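## Task

The shaft slid back too far and spacers besides the blue one dropped off. Get every white spacer back onto the shaft so they sit between the two blocks, then drive the shaft fully home into the large housing block. The blue spacer must stay off the shaft.

## Robot and tools

Robot: two arms, left_arm and right_arm, each with a two-finger gripper. Base positions in the scene frame: left_arm (+0.046, +0.306, +0.015) m, yaw quat_wxyz (+1.000, 0, 0, +0.026); right_arm (+0.037, -0.325, +0.026) m, quat_wxyz (+1.000, 0, 0, -0.008). A two-camera stand is fixed behind the arms. Loose parts may occasionally be nudged by outside pushes.

Frames: the scene frame has its origin at table-top height midway between the nominal bases, +z up, +x out over the table, +y toward left_arm (arm names do not match image sides). Fixed cameras and the table use the scene frame. Each arm's reported hand pose, velocities, targets and wrist-camera pose use that arm's own base frame, and offsets run along that arm's base axes, with rotation about the Hand target's position. Reported positions and orientations may be wrong by a few cm, more at long reach. Fingers point along the gripper's +z and open/close along its y. end_effector_position is the point between the pads, about 1 cm behind the tips.

Row layout (used by execute_actions and move): 14 numbers in [-1, 1]: dx, dy, dz, rx, ry, rz, opening for left_arm, then the same seven for right_arm, always all 14. dx..rz are offsets from that arm's Hand target as it stood when the action or move began, not absolute poses; 1.0 = 0.6 m or 180 degrees; rx, ry, rz form one rotation vector. A translation longer than 1.0 may be scaled back along its direction. Opening is absolute: +1 fully open (0.094 m), -1 closed. Sending six zeros re-requests the current Hand target; a 0 opening is a real command, so repeat the present opening to keep a gripper as is.

execute_actions(actions, cameras): actions is a list of actions, each up to 15 rows, one row per 1/30 s step; a short action repeats its last row to fill 15 steps. Every row in an action counts from the action's start pose. Repeating an offset in a new action moves further. Images appear only if actions is empty or cameras names them; ["all"] gives all, [] none. An empty list also shows the scene number and task.

move(target, speed, blend, opening_speed, grip_force, blocking, cameras): target is one 14-number row or a list of up to 15 rows, all offsets from the same starting Hand targets. Straight-line paths, all ending together, 0.5 s minimum, cut off at 10 s. speed in m/s, 0.002 to 2.9 (default 0.25), turns capped at twice that in rad/s; one value or one per target. blend in m rounds corners of a list (0 = stop at each). opening_speed: rate on the -1..+1 scale per second, at least 0.2. grip_force: newtons per pad, 10 to 50, one value or one per arm; it persists, and lower values close slowly. blocking=false returns after about 0.5 s while the move runs. Paths ignore obstacles and the other arm; avoid passing near an arm's own base. The result adds a move: line: done (within 10 mm and 2 degrees), off_target, moving, held, fault, plus limits such as paced (pose clipped) or held (steps withheld).

wait(seconds 0 to 10): lets time pass; a running move continues. stop(): brakes a running move. zoom_image(camera, region [x0,y0,x1,y1] px, max 504x504): closer look at the newest image of cam_head_left, cam_head_right, cam_high, cam_low, cam_left_wrist or cam_right_wrist (all 672x504). finished_scene(scene): give the current scene's number; irreversible, the goal must hold without the robot.

Control notes: commanded orientation is clipped to 40 degrees from the measured one each step. Hand target is the last commanded pose after clipping; the gripper often rests a few cm short because of friction and weight, which is not a contact sign. Re-send the remaining distance as an offset if needed. An arm blocked by something keeps pushing until you command its target back behind the gripper.

Results: end_effector_position (m) and quat per arm, Hand target, Tool commands, Joint positions (last value = finger opening in m), grip_measured (same scale as opening; reads up to ~2.5 mm wide when empty, a few mm narrow under a hard squeeze), Joint velocities (may be omitted when all at noise), Joint torques (include arm weight, have offsets; joints 1-3 wrap at ±28 N m), motor temperatures. Action calls also list some per-step positions. To release, command an opening well above grip_measured; close slowly on fragile parts.

Joint ranges (rad): waist -2.618..3.054, shoulder 0..3.142, elbow 0..3.142 (straight 2.901), wrist pitch ±1.571, wrist yaw ±1.571, wrist roll ±2.094.

Avoid: dropping parts or releasing moving ones, anything leaving the table, fast hits or hard pushes on fixed or heavy items, the arms or grippers touching each other (the clearance check does not guard grippers), closing on the other arm's fingers, strain on camera cables, and overheating: MOTOR HOT at 75 °C, fault fold at 90 °C, arm collapse at 100 °C. Holding loads, stretched poses and pushing at unreachable poses heat motors.

Each tool is called after "Call:" by a JSON object that holds its "api" and its "payload", one argument or row to a line.

## Session

Call:
{"api": "execute_actions", "payload": {
  "actions": []
}}

Scene clock: 0.00 s.
left_arm: end_effector_position=(+0.4367, -0.0310, +0.0844) grip_measured=+1.000 end_effector_quat_wxyz=(+0.579, +0.055, +0.813, +0.030) | right_arm: end_effector_position=(+0.4343, +0.0105, +0.0938) grip_measured=+1.000 end_effector_quat_wxyz=(+0.608, +0.016, +0.786, -0.109)
Joint positions: left_arm=[-0.11 1.741 0.503 0.903 -0.089 0.087 0.094] | right_arm=[0.165 1.793 0.478 1.061 0.352 -0.068 0.094]
Joint velocities: within noise
Joint torques (N m): no reading
Motor temperatures (°C): left_arm=[25 27 34 34 24 25 29] | right_arm=[25 26 28 33 25 26 24]
Heat: left arm: 34 °C; right arm: 33 °C.
Hand target: left_arm +0.4385, -0.0312, +0.0889; +0.583, +0.054, +0.810, +0.029 | right_arm +0.4367, +0.0106, +0.1012; +0.616, +0.019, +0.780, -0.108
Tool commands: left_gripper/opening=+1.0 right_gripper/opening=+1.0

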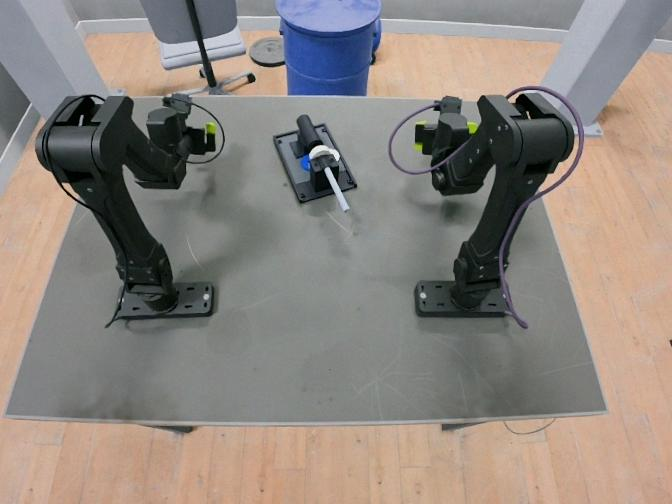

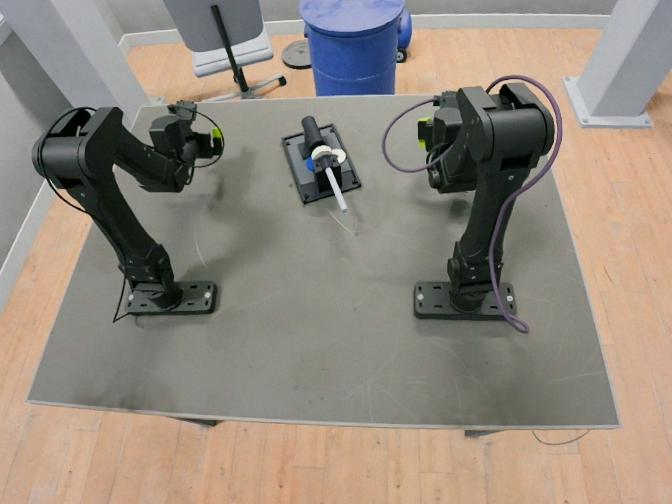

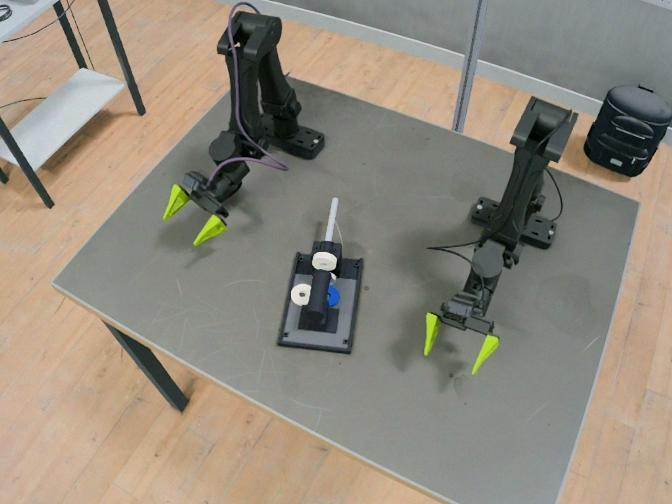

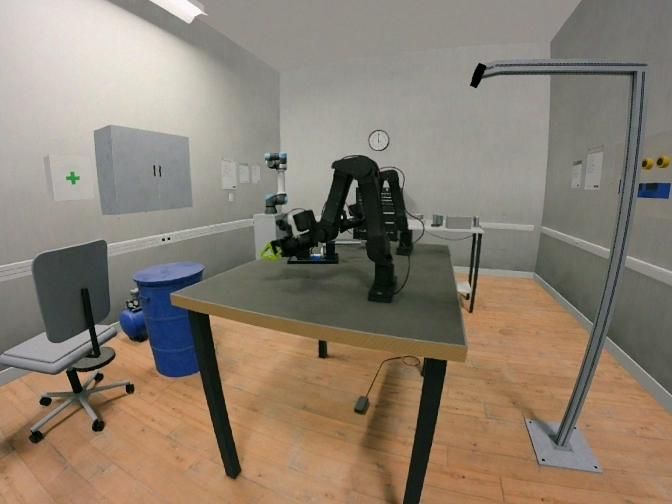

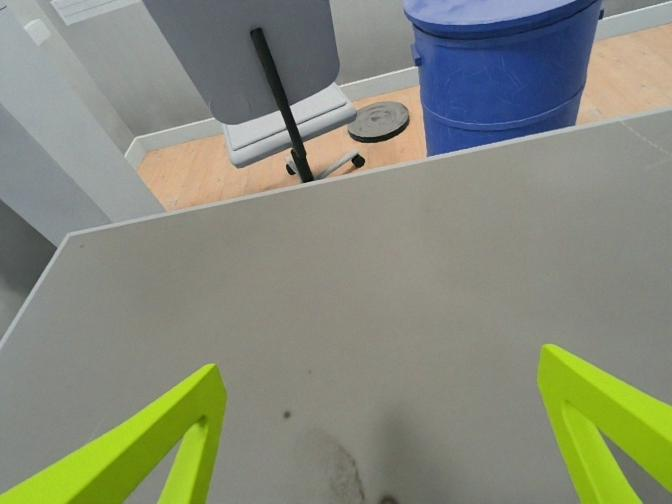

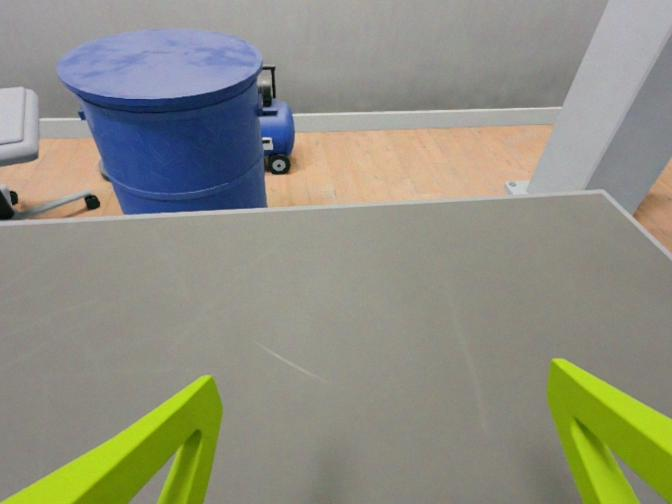

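Call:
{"api": "zoom_image", "payload": {
  "camera": "cam_head_left",
  "region": [260, 100, 380, 220]
}}

Call:
{"api": "zoom_image", "payload": {
  "camera": "cam_head_right",
  "region": [260, 100, 380, 220]
}}

Call:
{"api": "zoom_image", "payload": {
  "camera": "cam_high",
  "region": [260, 190, 380, 360]
}}

Call:
{"api": "zoom_image", "payload": {
  "camera": "cam_low",
  "region": [260, 220, 380, 280]
}}

Scaled by 4.200 from the camera's 672x504 image, which has a finer 960x720 frame.

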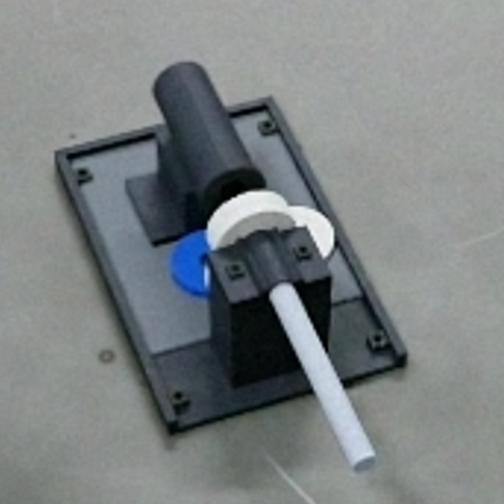

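Scaled by 4.200 from the camera's 672x504 image, which has a finer 960x720 frame.

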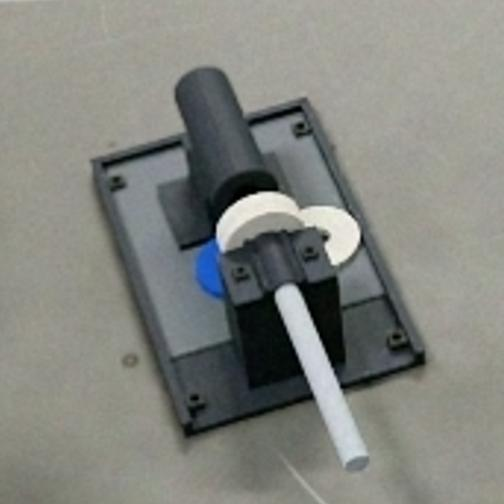

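Scaled by 2.965 from the camera's 672x504 image, which has a finer 960x720 frame.

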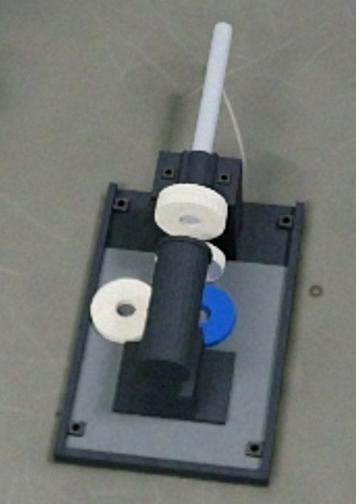

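Scaled by 4.200 from the camera's 672x504 image, which has a finer 960x720 frame.

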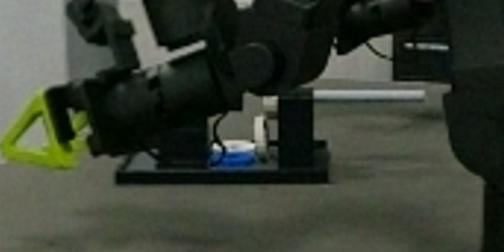

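Call:
{"api": "move", "payload": {
  "target": [-0.181, -0.498, 0.352, -0.0197, 0.397, 0.0368, 1, 0, 0, 0, 0, 0, 0, 1],
  "cameras": ["cam_left_wrist", "cam_head_right"],
  "speed": 0.25
}}

Scene clock: 13.80 s.
left_arm: end_effector_position=(+0.3269, -0.3296, +0.3031) grip_measured=+1.000 end_effector_quat_wxyz=(+0.187, +0.005, +0.965, -0.183) | right_arm: end_effector_position=(+0.4343, +0.0105, +0.0938) grip_measured=+1.000 end_effector_quat_wxyz=(+0.608, +0.016, +0.786, -0.109)
Joint positions: left_arm=[-0.795 2.109 2.631 -1.563 -0.008 -0.782 0.094] | right_arm=[0.165 1.793 0.478 1.061 0.352 -0.068 0.094]
Joint torques (N m): left_arm=[0.46 -9.42 7.97 1.35 0.01 -0.03] | right_arm=[-0.06 -7.91 5.41 2.23 0.06 -0.01]
Heat: left arm: 36 °C; right arm: 35 °C.
Hand target: left_arm +0.3300, -0.3300, +0.3000; +0.000, +0.000, +1.000, +0.001 | right_arm +0.4367, +0.0106, +0.1012; +0.616, +0.019, +0.780, -0.108
Off the commanded pose: left_arm 0.004 m, 30 deg | right_arm 0.008 m, 1 deg.
joint sent to its limit (left arm) — joint 4 (wrist pitch), lower limit. The joint targets are off in orientation, not in position.
move: off_target (left_arm)
Images, in order (width x height): cam_head_right 672x504, cam_left_wrist 672x504.

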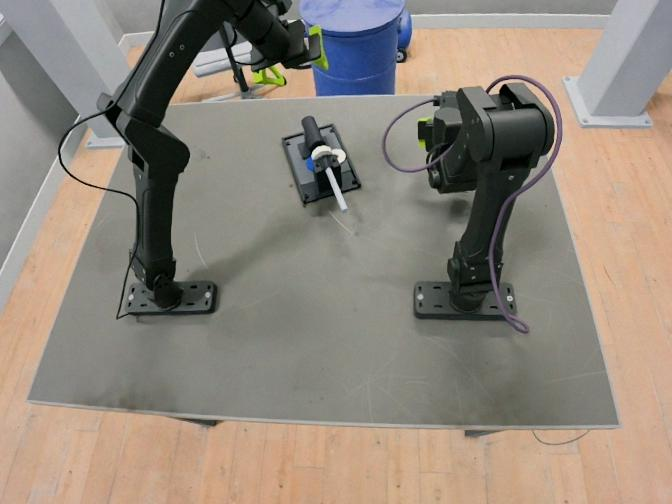

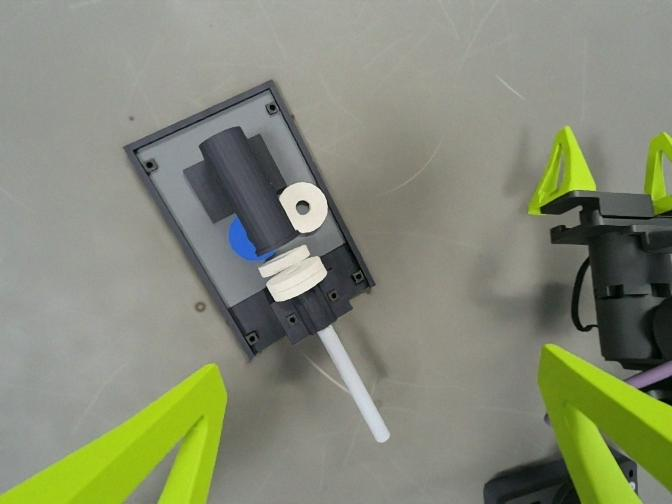

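Call:
{"api": "zoom_image", "payload": {
  "camera": "cam_left_wrist",
  "region": [110, 60, 410, 460]
}}

Scaled by 1.260 from the camera's 672x504 image, which has a finer 960x720 frame.

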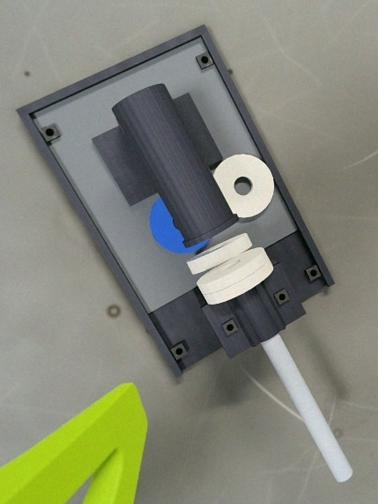

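Call:
{"api": "zoom_image", "payload": {
  "camera": "cam_left_wrist",
  "region": [190, 120, 350, 340]
}}

Call:
{"api": "zoom_image", "payload": {
  "camera": "cam_head_right",
  "region": [290, 120, 360, 200]
}}

Scaled by 2.291 from the camera's 672x504 image, which has a finer 960x720 frame.

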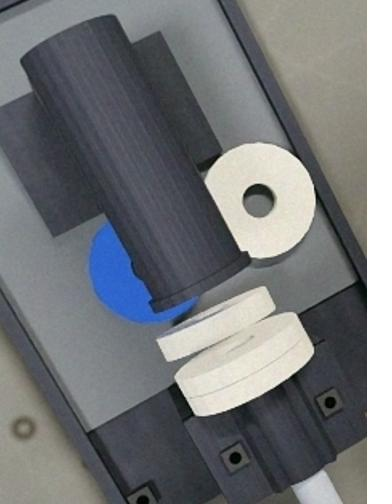

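Scaled by 6.300 from the camera's 672x504 image, which has a finer 960x720 frame.

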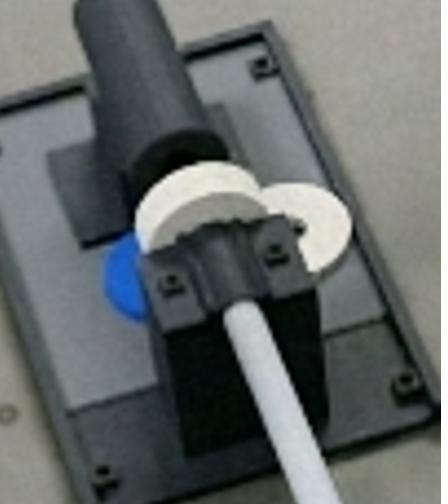

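Call:
{"api": "move", "payload": {
  "target": [0.075, -0.043, -0.175, -0.118, -0.1206, -0.003, 1, 0, 0, 0, 0, 0, 0, 1],
  "cameras": ["cam_left_wrist"],
  "speed": 0.2
}}

Scene clock: 21.90 s.
left_arm: end_effector_position=(+0.3745, -0.3581, +0.1831) grip_measured=+1.000 end_effector_quat_wxyz=(+0.176, +0.002, +0.969, -0.173) | right_arm: end_effector_position=(+0.4343, +0.0105, +0.0938) grip_measured=+1.000 end_effector_quat_wxyz=(+0.608, +0.016, +0.786, -0.109)
Joint positions: left_arm=[-0.762 2.098 2.084 -1.059 0.008 -0.761 0.094] | right_arm=[0.165 1.793 0.478 1.061 0.352 -0.068 0.094]
Joint torques (N m): left_arm=[0.39 -15.61 6.45 1.53 0.03 0.09] | right_arm=[-0.03 -7.94 5.42 2.23 0.06 -0.01]
Heat: left arm: 36 °C; right arm: 36 °C.
Hand target: left_arm +0.3749, -0.3558, +0.1951; +0.187, +0.004, +0.965, -0.183 | right_arm +0.4367, +0.0106, +0.1012; +0.616, +0.019, +0.780, -0.108
Off the commanded pose: left_arm 0.012 m, 2 deg | right_arm 0.008 m, 1 deg.
move: off_target (left_arm)
Images, in order (width x height): cam_left_wrist 672x504.

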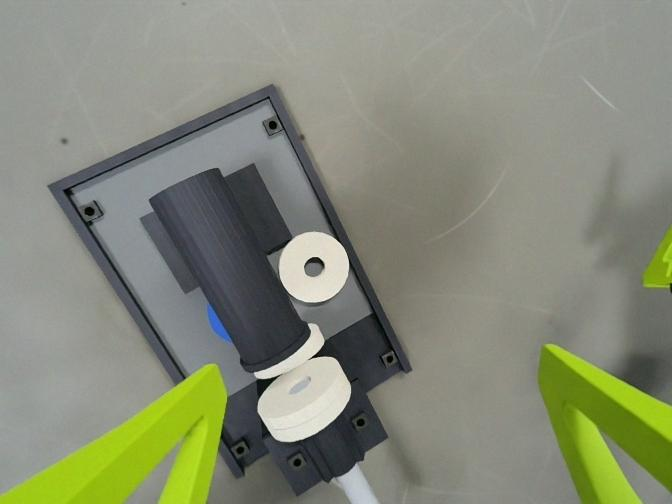

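Call:
{"api": "zoom_image", "payload": {
  "camera": "cam_left_wrist",
  "region": [140, 150, 420, 504]
}}

Scaled by 1.424 from the camera's 672x504 image, which has a finer 960x720 frame.

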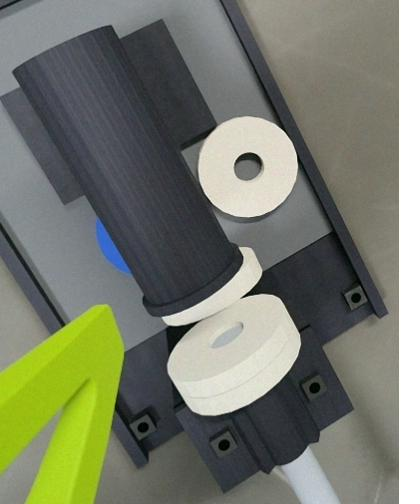

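Call:
{"api": "move", "payload": {
  "target": [
    [-0.158, 0.193, -0.008, -0.1388, -0.3672, -0.2374, 1, 0, 0, 0, 0, 0, 0, 1],
    [-0.1827, 0.1762, -0.2118, -0.1388, -0.3672, -0.2374, 1, 0, 0, 0, 0, 0, 0, 1]
  ],
  "cameras": ["cam_left_wrist", "cam_head_right"],
  "speed": 0.25,
  "blend": [0.03, 0]
}}

Scene clock: 41.20 s.
left_arm: end_effector_position=(+0.2624, -0.2469, +0.0573) grip_measured=+1.000 end_effector_quat_wxyz=(+0.519, +0.416, +0.644, -0.379) | right_arm: end_effector_position=(+0.4343, +0.0105, +0.0938) grip_measured=+1.000 end_effector_quat_wxyz=(+0.608, +0.016, +0.786, -0.109)
Joint positions: left_arm=[-0.392 2.005 0.255 1.498 0.795 0.124 0.094] | right_arm=[0.165 1.793 0.478 1.061 0.352 -0.068 0.094]
Joint torques (N m): left_arm=[-0.16 -5.64 3.07 2.67 0.15 0.09] | right_arm=[-0.05 -7.92 5.41 2.23 0.06 -0.01]
Motor temperatures (°C): left_arm=[25 32 35 36 24 25 29] | right_arm=[25 28 29 37 24 25 24]
Heat: left arm: 36 °C; right arm: 37 °C.
Hand target: left_arm +0.2654, -0.2500, +0.0680; +0.589, +0.392, +0.589, -0.391 | right_arm +0.4367, +0.0106, +0.1012; +0.616, +0.019, +0.780, -0.108
Off the commanded pose: left_arm 0.012 m, 11 deg | right_arm 0.008 m, 1 deg.
joint sent to its limit (left arm) — joint 4 (wrist pitch), upper limit. The joint targets are off in orientation, not in position.
move: off_target (left_arm)
Images, in order (width x height): cam_head_right 672x504, cam_left_wrist 672x504.

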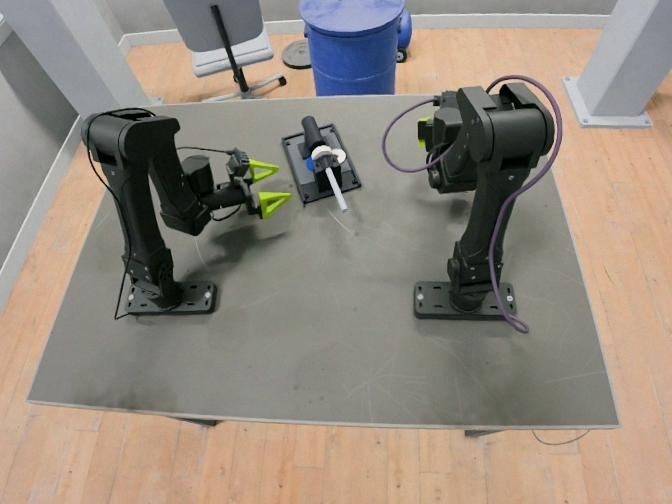

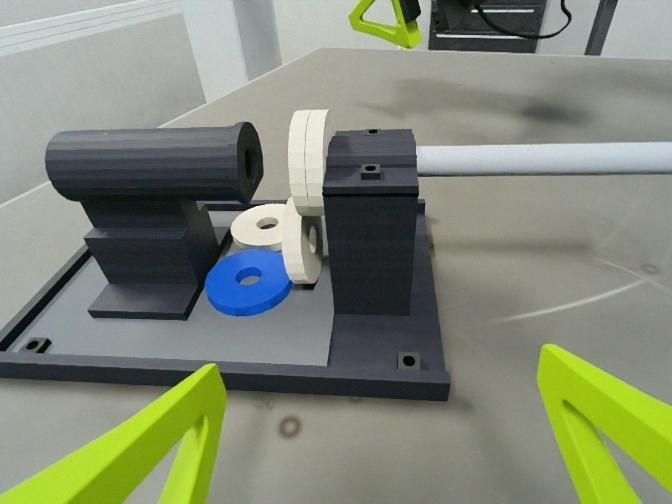

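Call:
{"api": "zoom_image", "payload": {
  "camera": "cam_left_wrist",
  "region": [180, 90, 450, 330]
}}

Scaled by 1.867 from the camera's 672x504 image, which has a finer 960x720 frame.

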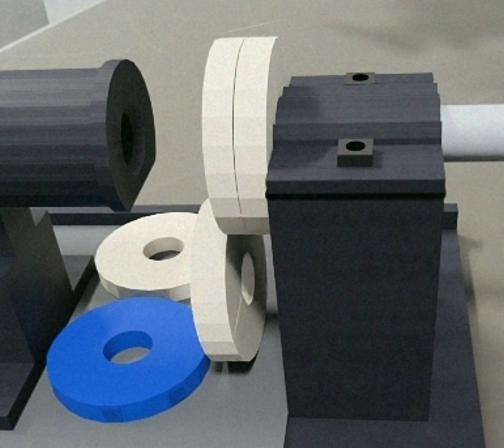

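Call:
{"api": "zoom_image", "payload": {
  "camera": "cam_head_right",
  "region": [150, 100, 370, 260]
}}

Call:
{"api": "execute_actions", "payload": {
  "actions": []
}}

Scaled by 2.291 from the camera's 672x504 image, which has a finer 960x720 frame.

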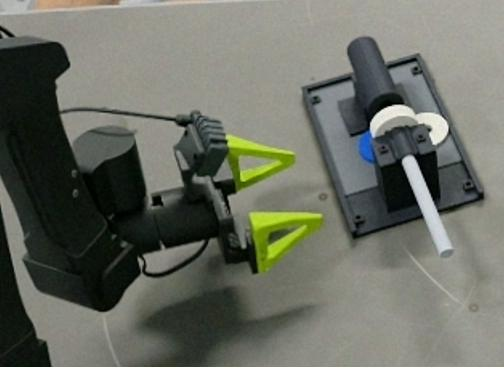

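Scene clock: 55.63 s.
left_arm: end_effector_position=(+0.2624, -0.2469, +0.0573) grip_measured=+1.000 end_effector_quat_wxyz=(+0.519, +0.416, +0.644, -0.379) | right_arm: end_effector_position=(+0.4343, +0.0105, +0.0938) grip_measured=+1.000 end_effector_quat_wxyz=(+0.608, +0.016, +0.786, -0.109)
Joint positions: left_arm=[-0.392 2.005 0.255 1.498 0.796 0.125 0.094] | right_arm=[0.165 1.793 0.478 1.061 0.352 -0.068 0.094]
Joint velocities: within noise
Joint torques (N m): left_arm=[-0.16 -5.63 3.07 2.66 0.16 0.08] | right_arm=[-0.03 -7.91 5.44 2.23 0.06 -0.01]
Motor temperatures (°C): left_arm=[25 30 34 40 24 25 29] | right_arm=[25 28 28 37 24 25 24]
Heat: left arm: 40 °C; right arm: 37 °C.
Hand target: left_arm +0.2654, -0.2500, +0.0680; +0.589, +0.392, +0.589, -0.391 | right_arm +0.4367, +0.0106, +0.1012; +0.616, +0.019, +0.780, -0.108
Tool commands: left_gripper/opening=+1.0 right_gripper/opening=+1.0
Off the commanded pose: left_arm 0.012 m, 11 deg | right_arm 0.008 m, 1 deg.

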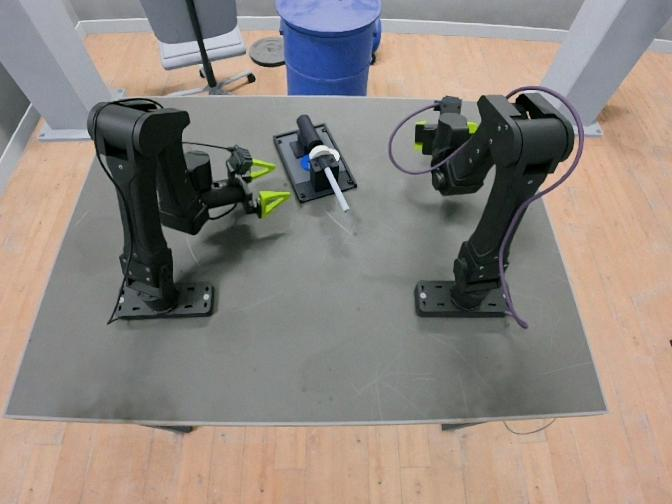

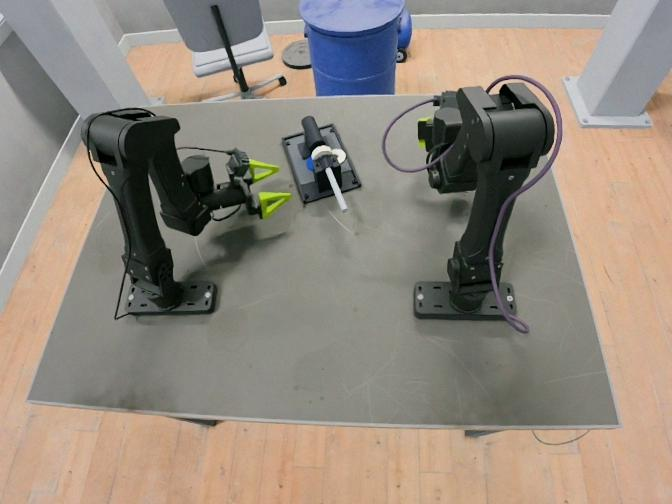

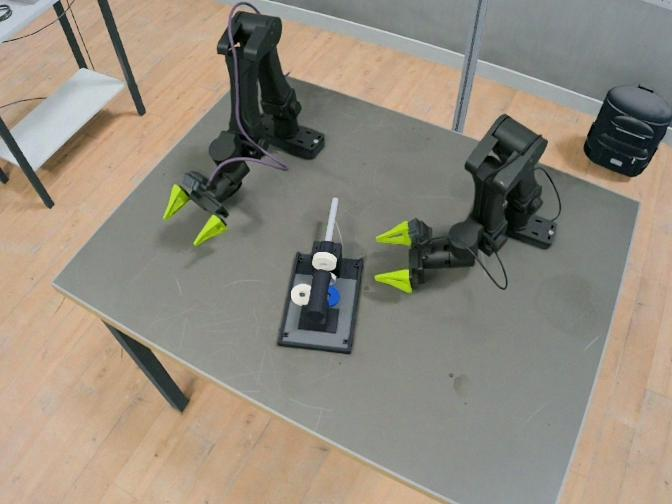

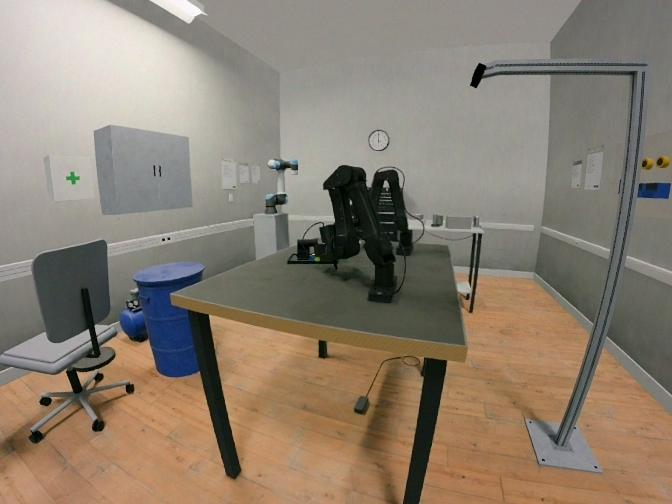

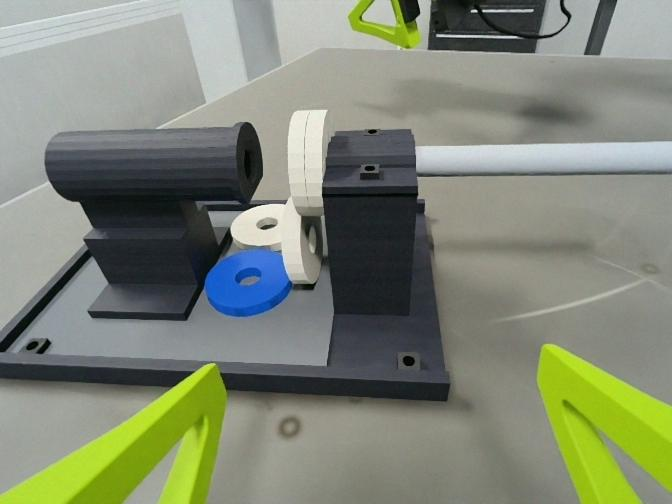

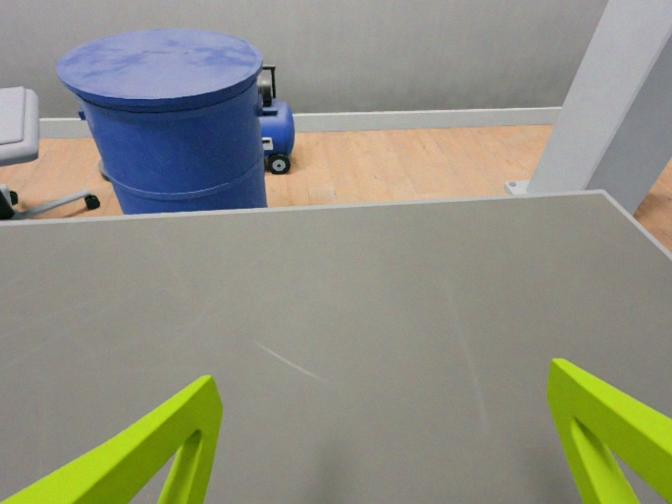

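Call:
{"api": "zoom_image", "payload": {
  "camera": "cam_high",
  "region": [360, 200, 500, 310]
}}

Call:
{"api": "zoom_image", "payload": {
  "camera": "cam_high",
  "region": [150, 160, 260, 260]
}}

Call:
{"api": "zoom_image", "payload": {
  "camera": "cam_low",
  "region": [270, 220, 370, 290]
}}

Scaled by 3.600 from the camera's 672x504 image, which has a finer 960x720 frame.

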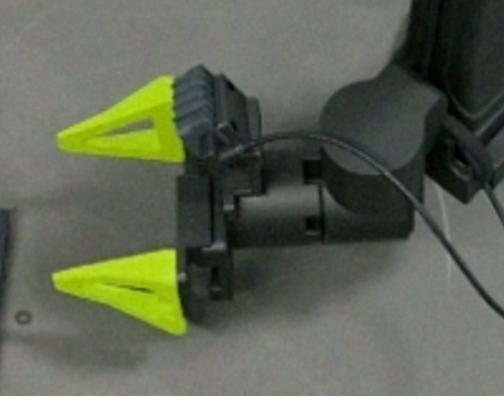

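Scaled by 4.582 from the camera's 672x504 image, which has a finer 960x720 frame.

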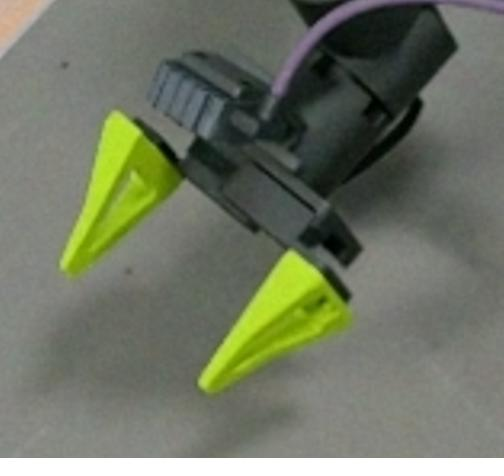

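Scaled by 5.040 from the camera's 672x504 image, which has a finer 960x720 frame.

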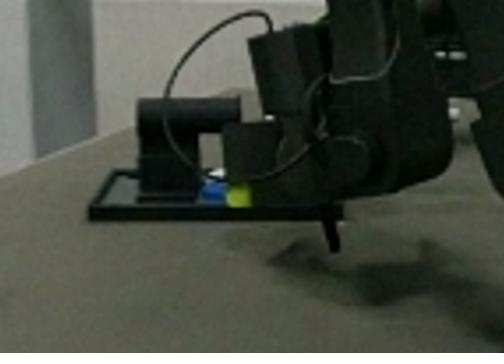

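Call:
{"api": "zoom_image", "payload": {
  "camera": "cam_left_wrist",
  "region": [200, 180, 340, 330]
}}

Call:
{"api": "zoom_image", "payload": {
  "camera": "cam_left_wrist",
  "region": [280, 90, 460, 230]
}}

Scaled by 3.360 from the camera's 672x504 image, which has a finer 960x720 frame.

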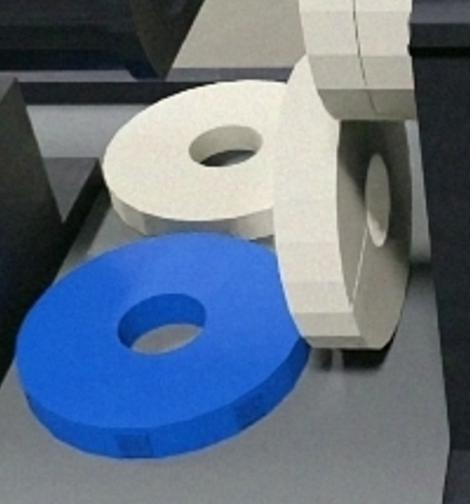

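Scaled by 2.800 from the camera's 672x504 image, which has a finer 960x720 frame.

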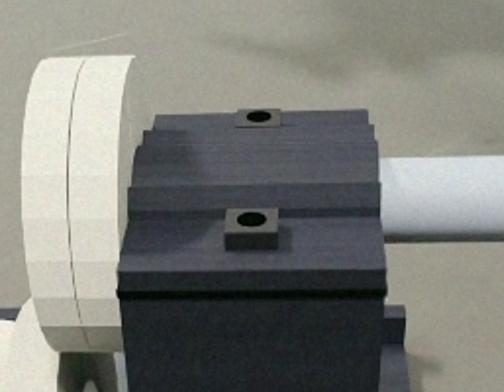

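Call:
{"api": "move", "payload": {
  "target": [0.0742, -0.0342, -0.0133, 0.1025, 0.0429, 0, 1, 0, 0, 0, 0, 0, 0, 1],
  "cameras": ["cam_left_wrist", "cam_high"],
  "speed": 0.1
}}

Scene clock: 88.40 s.
left_arm: end_effector_position=(+0.3054, -0.2662, +0.0472) grip_measured=+1.000 end_effector_quat_wxyz=(+0.464, +0.448, +0.693, -0.321) | right_arm: end_effector_position=(+0.4343, +0.0105, +0.0938) grip_measured=+1.000 end_effector_quat_wxyz=(+0.608, +0.016, +0.786, -0.109)
Joint positions: left_arm=[-0.435 1.85 0.493 0.871 0.682 0.292 0.094] | right_arm=[0.165 1.793 0.478 1.061 0.352 -0.068 0.094]
Joint torques (N m): left_arm=[-0.55 -10.37 6.31 1.81 0.11 0.09] | right_arm=[-0.05 -7.91 5.44 2.23 0.06 -0.01]
Heat: left arm: 43 °C; right arm: 38 °C.
Hand target: left_arm +0.3100, -0.2705, +0.0601; +0.477, +0.454, +0.682, -0.317 | right_arm +0.4367, +0.0106, +0.1012; +0.616, +0.019, +0.780, -0.108
Off the commanded pose: left_arm 0.014 m, 2 deg | right_arm 0.008 m, 1 deg.
move: off_target (left_arm)
Images, in order (width x height): cam_high 672x504, cam_left_wrist 672x504.

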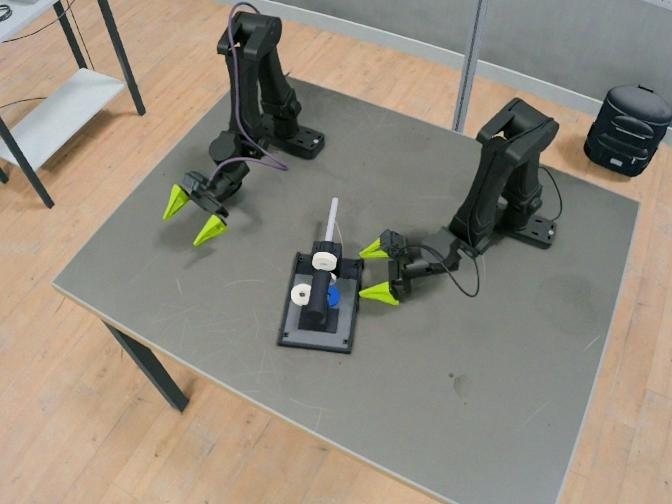

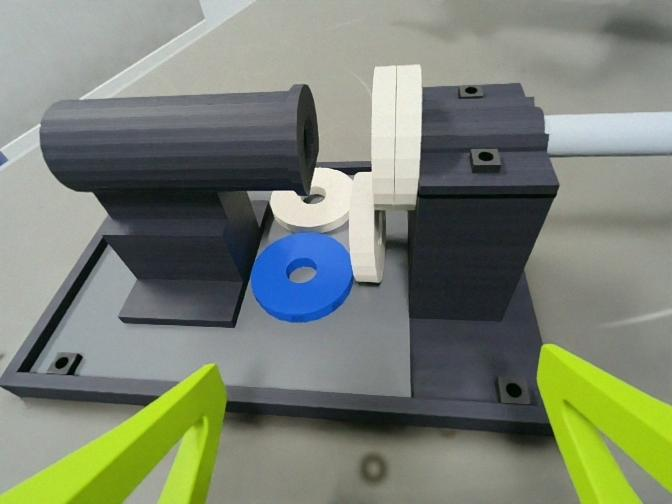

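Call:
{"api": "zoom_image", "payload": {
  "camera": "cam_high",
  "region": [260, 180, 440, 370]
}}

Call:
{"api": "zoom_image", "payload": {
  "camera": "cam_left_wrist",
  "region": [250, 50, 600, 440]
}}

Scaled by 2.653 from the camera's 672x504 image, which has a finer 960x720 frame.

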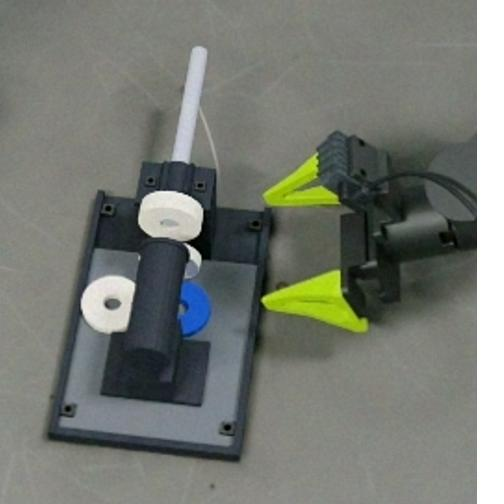

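Scaled by 1.292 from the camera's 672x504 image, which has a finer 960x720 frame.

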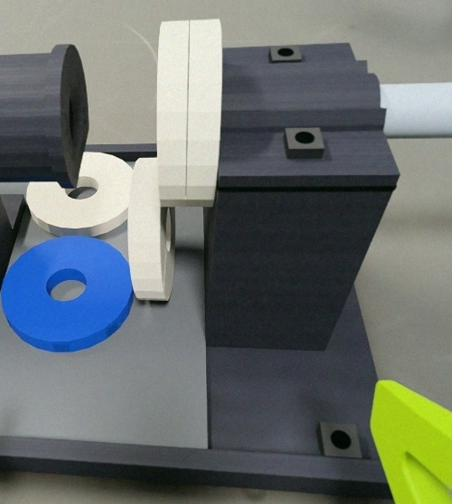

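Call:
{"api": "move", "payload": {
  "target": [0.0272, 0.0078, 0, 0, 0, -0.0389, -0.277, 0, 0, 0, 0, 0, 0, 1],
  "cameras": ["cam_left_wrist", "cam_high"],
  "speed": 0.1
}}

Call:
{"api": "zoom_image", "payload": {
  "camera": "cam_high",
  "region": [260, 180, 440, 370]
}}

Call:
{"api": "zoom_image", "payload": {
  "camera": "cam_left_wrist",
  "region": [200, 50, 550, 440]
}}

Scene clock: 98.27 s.
left_arm: end_effector_position=(+0.3233, -0.2645, +0.0617) grip_measured=-0.274 end_effector_quat_wxyz=(+0.461, +0.492, +0.655, -0.342) | right_arm: end_effector_position=(+0.4343, +0.0105, +0.0938) grip_measured=+1.000 end_effector_quat_wxyz=(+0.608, +0.016, +0.786, -0.109)
Joint positions: left_arm=[-0.358 1.864 0.627 0.694 0.849 0.432 0.034] | right_arm=[0.165 1.793 0.478 1.061 0.352 -0.068 0.094]
Joint torques (N m): left_arm=[0.29 -6.82 7.32 1.71 0.3 0.06] | right_arm=[-0.05 -7.91 5.45 2.23 0.06 -0.01]
Heat: left arm: 41 °C; right arm: 38 °C.
Hand target: left_arm +0.3263, -0.2659, +0.0601; +0.457, +0.495, +0.653, -0.346 | right_arm +0.4367, +0.0106, +0.1012; +0.616, +0.019, +0.780, -0.108
Off the commanded pose: left_arm 0.004 m, 1 deg | right_arm 0.008 m, 1 deg.
move: done
Images, in order (width x height): cam_high 672x504, cam_left_wrist 672x504.

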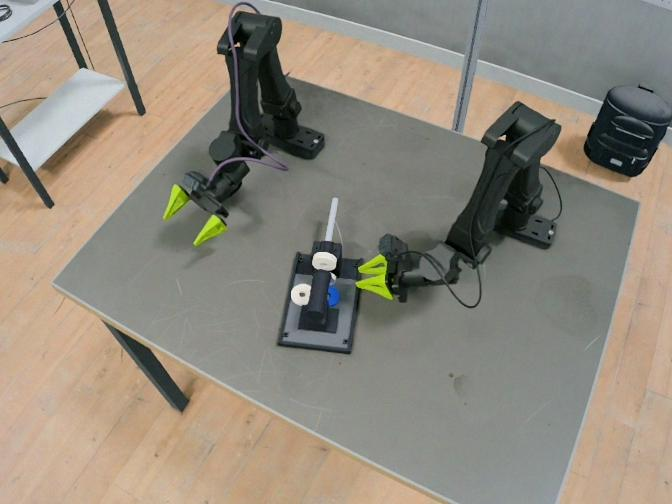

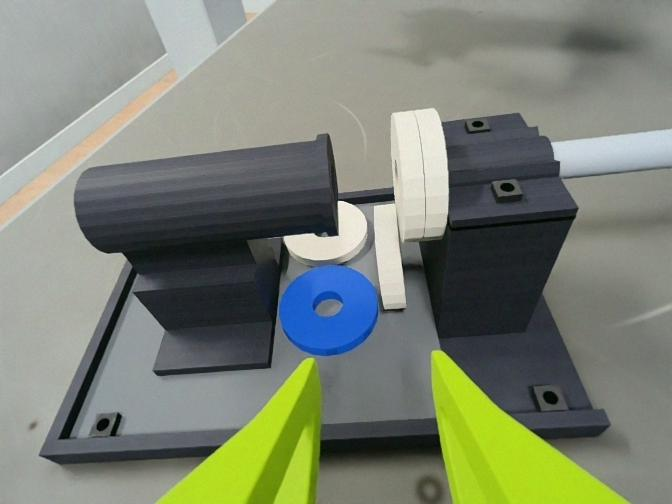

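Scaled by 2.653 from the camera's 672x504 image, which has a finer 960x720 frame.

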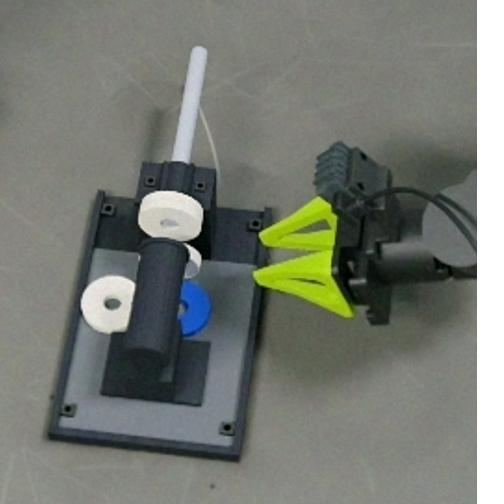

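Scaled by 1.292 from the camera's 672x504 image, which has a finer 960x720 frame.

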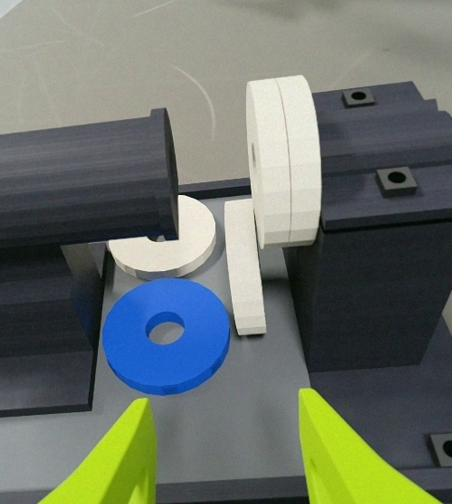

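Call:
{"api": "move", "payload": {
  "target": [0.0167, -0.0387, -0.0168, 0, 0, 0, -0.277, 0, 0, 0, 0, 0, 0, 1],
  "cameras": ["cam_left_wrist", "cam_high"],
  "speed": 0.06
}}

Call:
{"api": "zoom_image", "payload": {
  "camera": "cam_left_wrist",
  "region": [200, 50, 550, 440]
}}

Scene clock: 101.57 s.
left_arm: end_effector_position=(+0.3316, -0.2854, +0.0501) grip_measured=-0.274 end_effector_quat_wxyz=(+0.454, +0.495, +0.655, -0.345) | right_arm: end_effector_position=(+0.4343, +0.0105, +0.0938) grip_measured=+1.000 end_effector_quat_wxyz=(+0.608, +0.016, +0.786, -0.109)
Joint positions: left_arm=[-0.409 1.953 0.693 0.727 0.814 0.403 0.034] | right_arm=[0.165 1.793 0.478 1.061 0.352 -0.068 0.094]
Joint torques (N m): left_arm=[-0.39 -7.47 7.04 1.96 0.18 -0.06] | right_arm=[-0.06 -7.9 5.44 2.23 0.06 -0.01]
Heat: left arm: 41 °C; right arm: 38 °C.
Hand target: left_arm +0.3362, -0.2891, +0.0501; +0.457, +0.495, +0.653, -0.346 | right_arm +0.4367, +0.0106, +0.1012; +0.616, +0.019, +0.780, -0.108
Off the commanded pose: left_arm 0.006 m, 0 deg | right_arm 0.008 m, 1 deg.
move: done
Images, in order (width x height): cam_high 672x504, cam_left_wrist 672x504.

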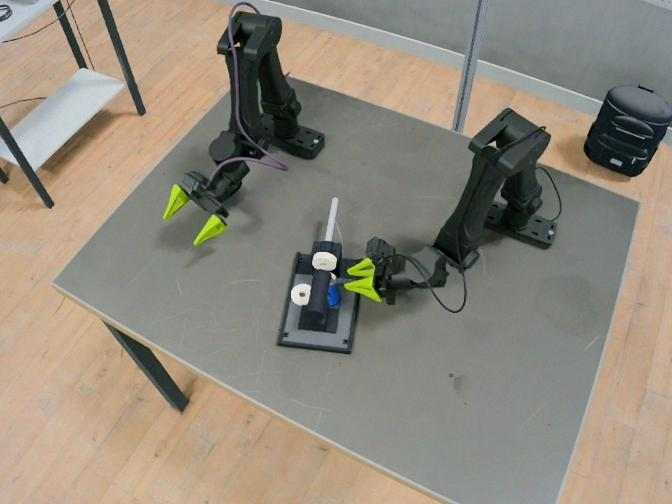

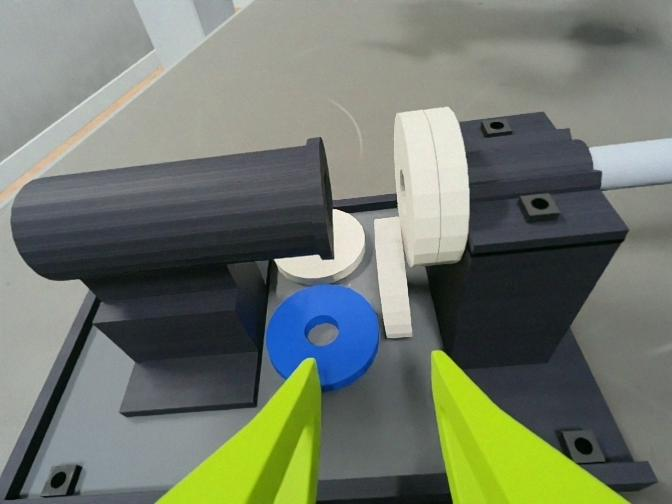

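Scaled by 1.292 from the camera's 672x504 image, which has a finer 960x720 frame.

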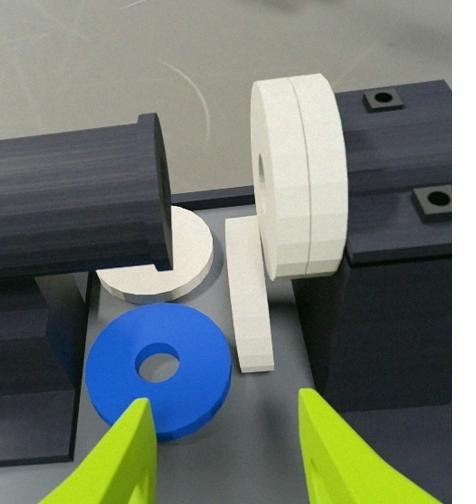

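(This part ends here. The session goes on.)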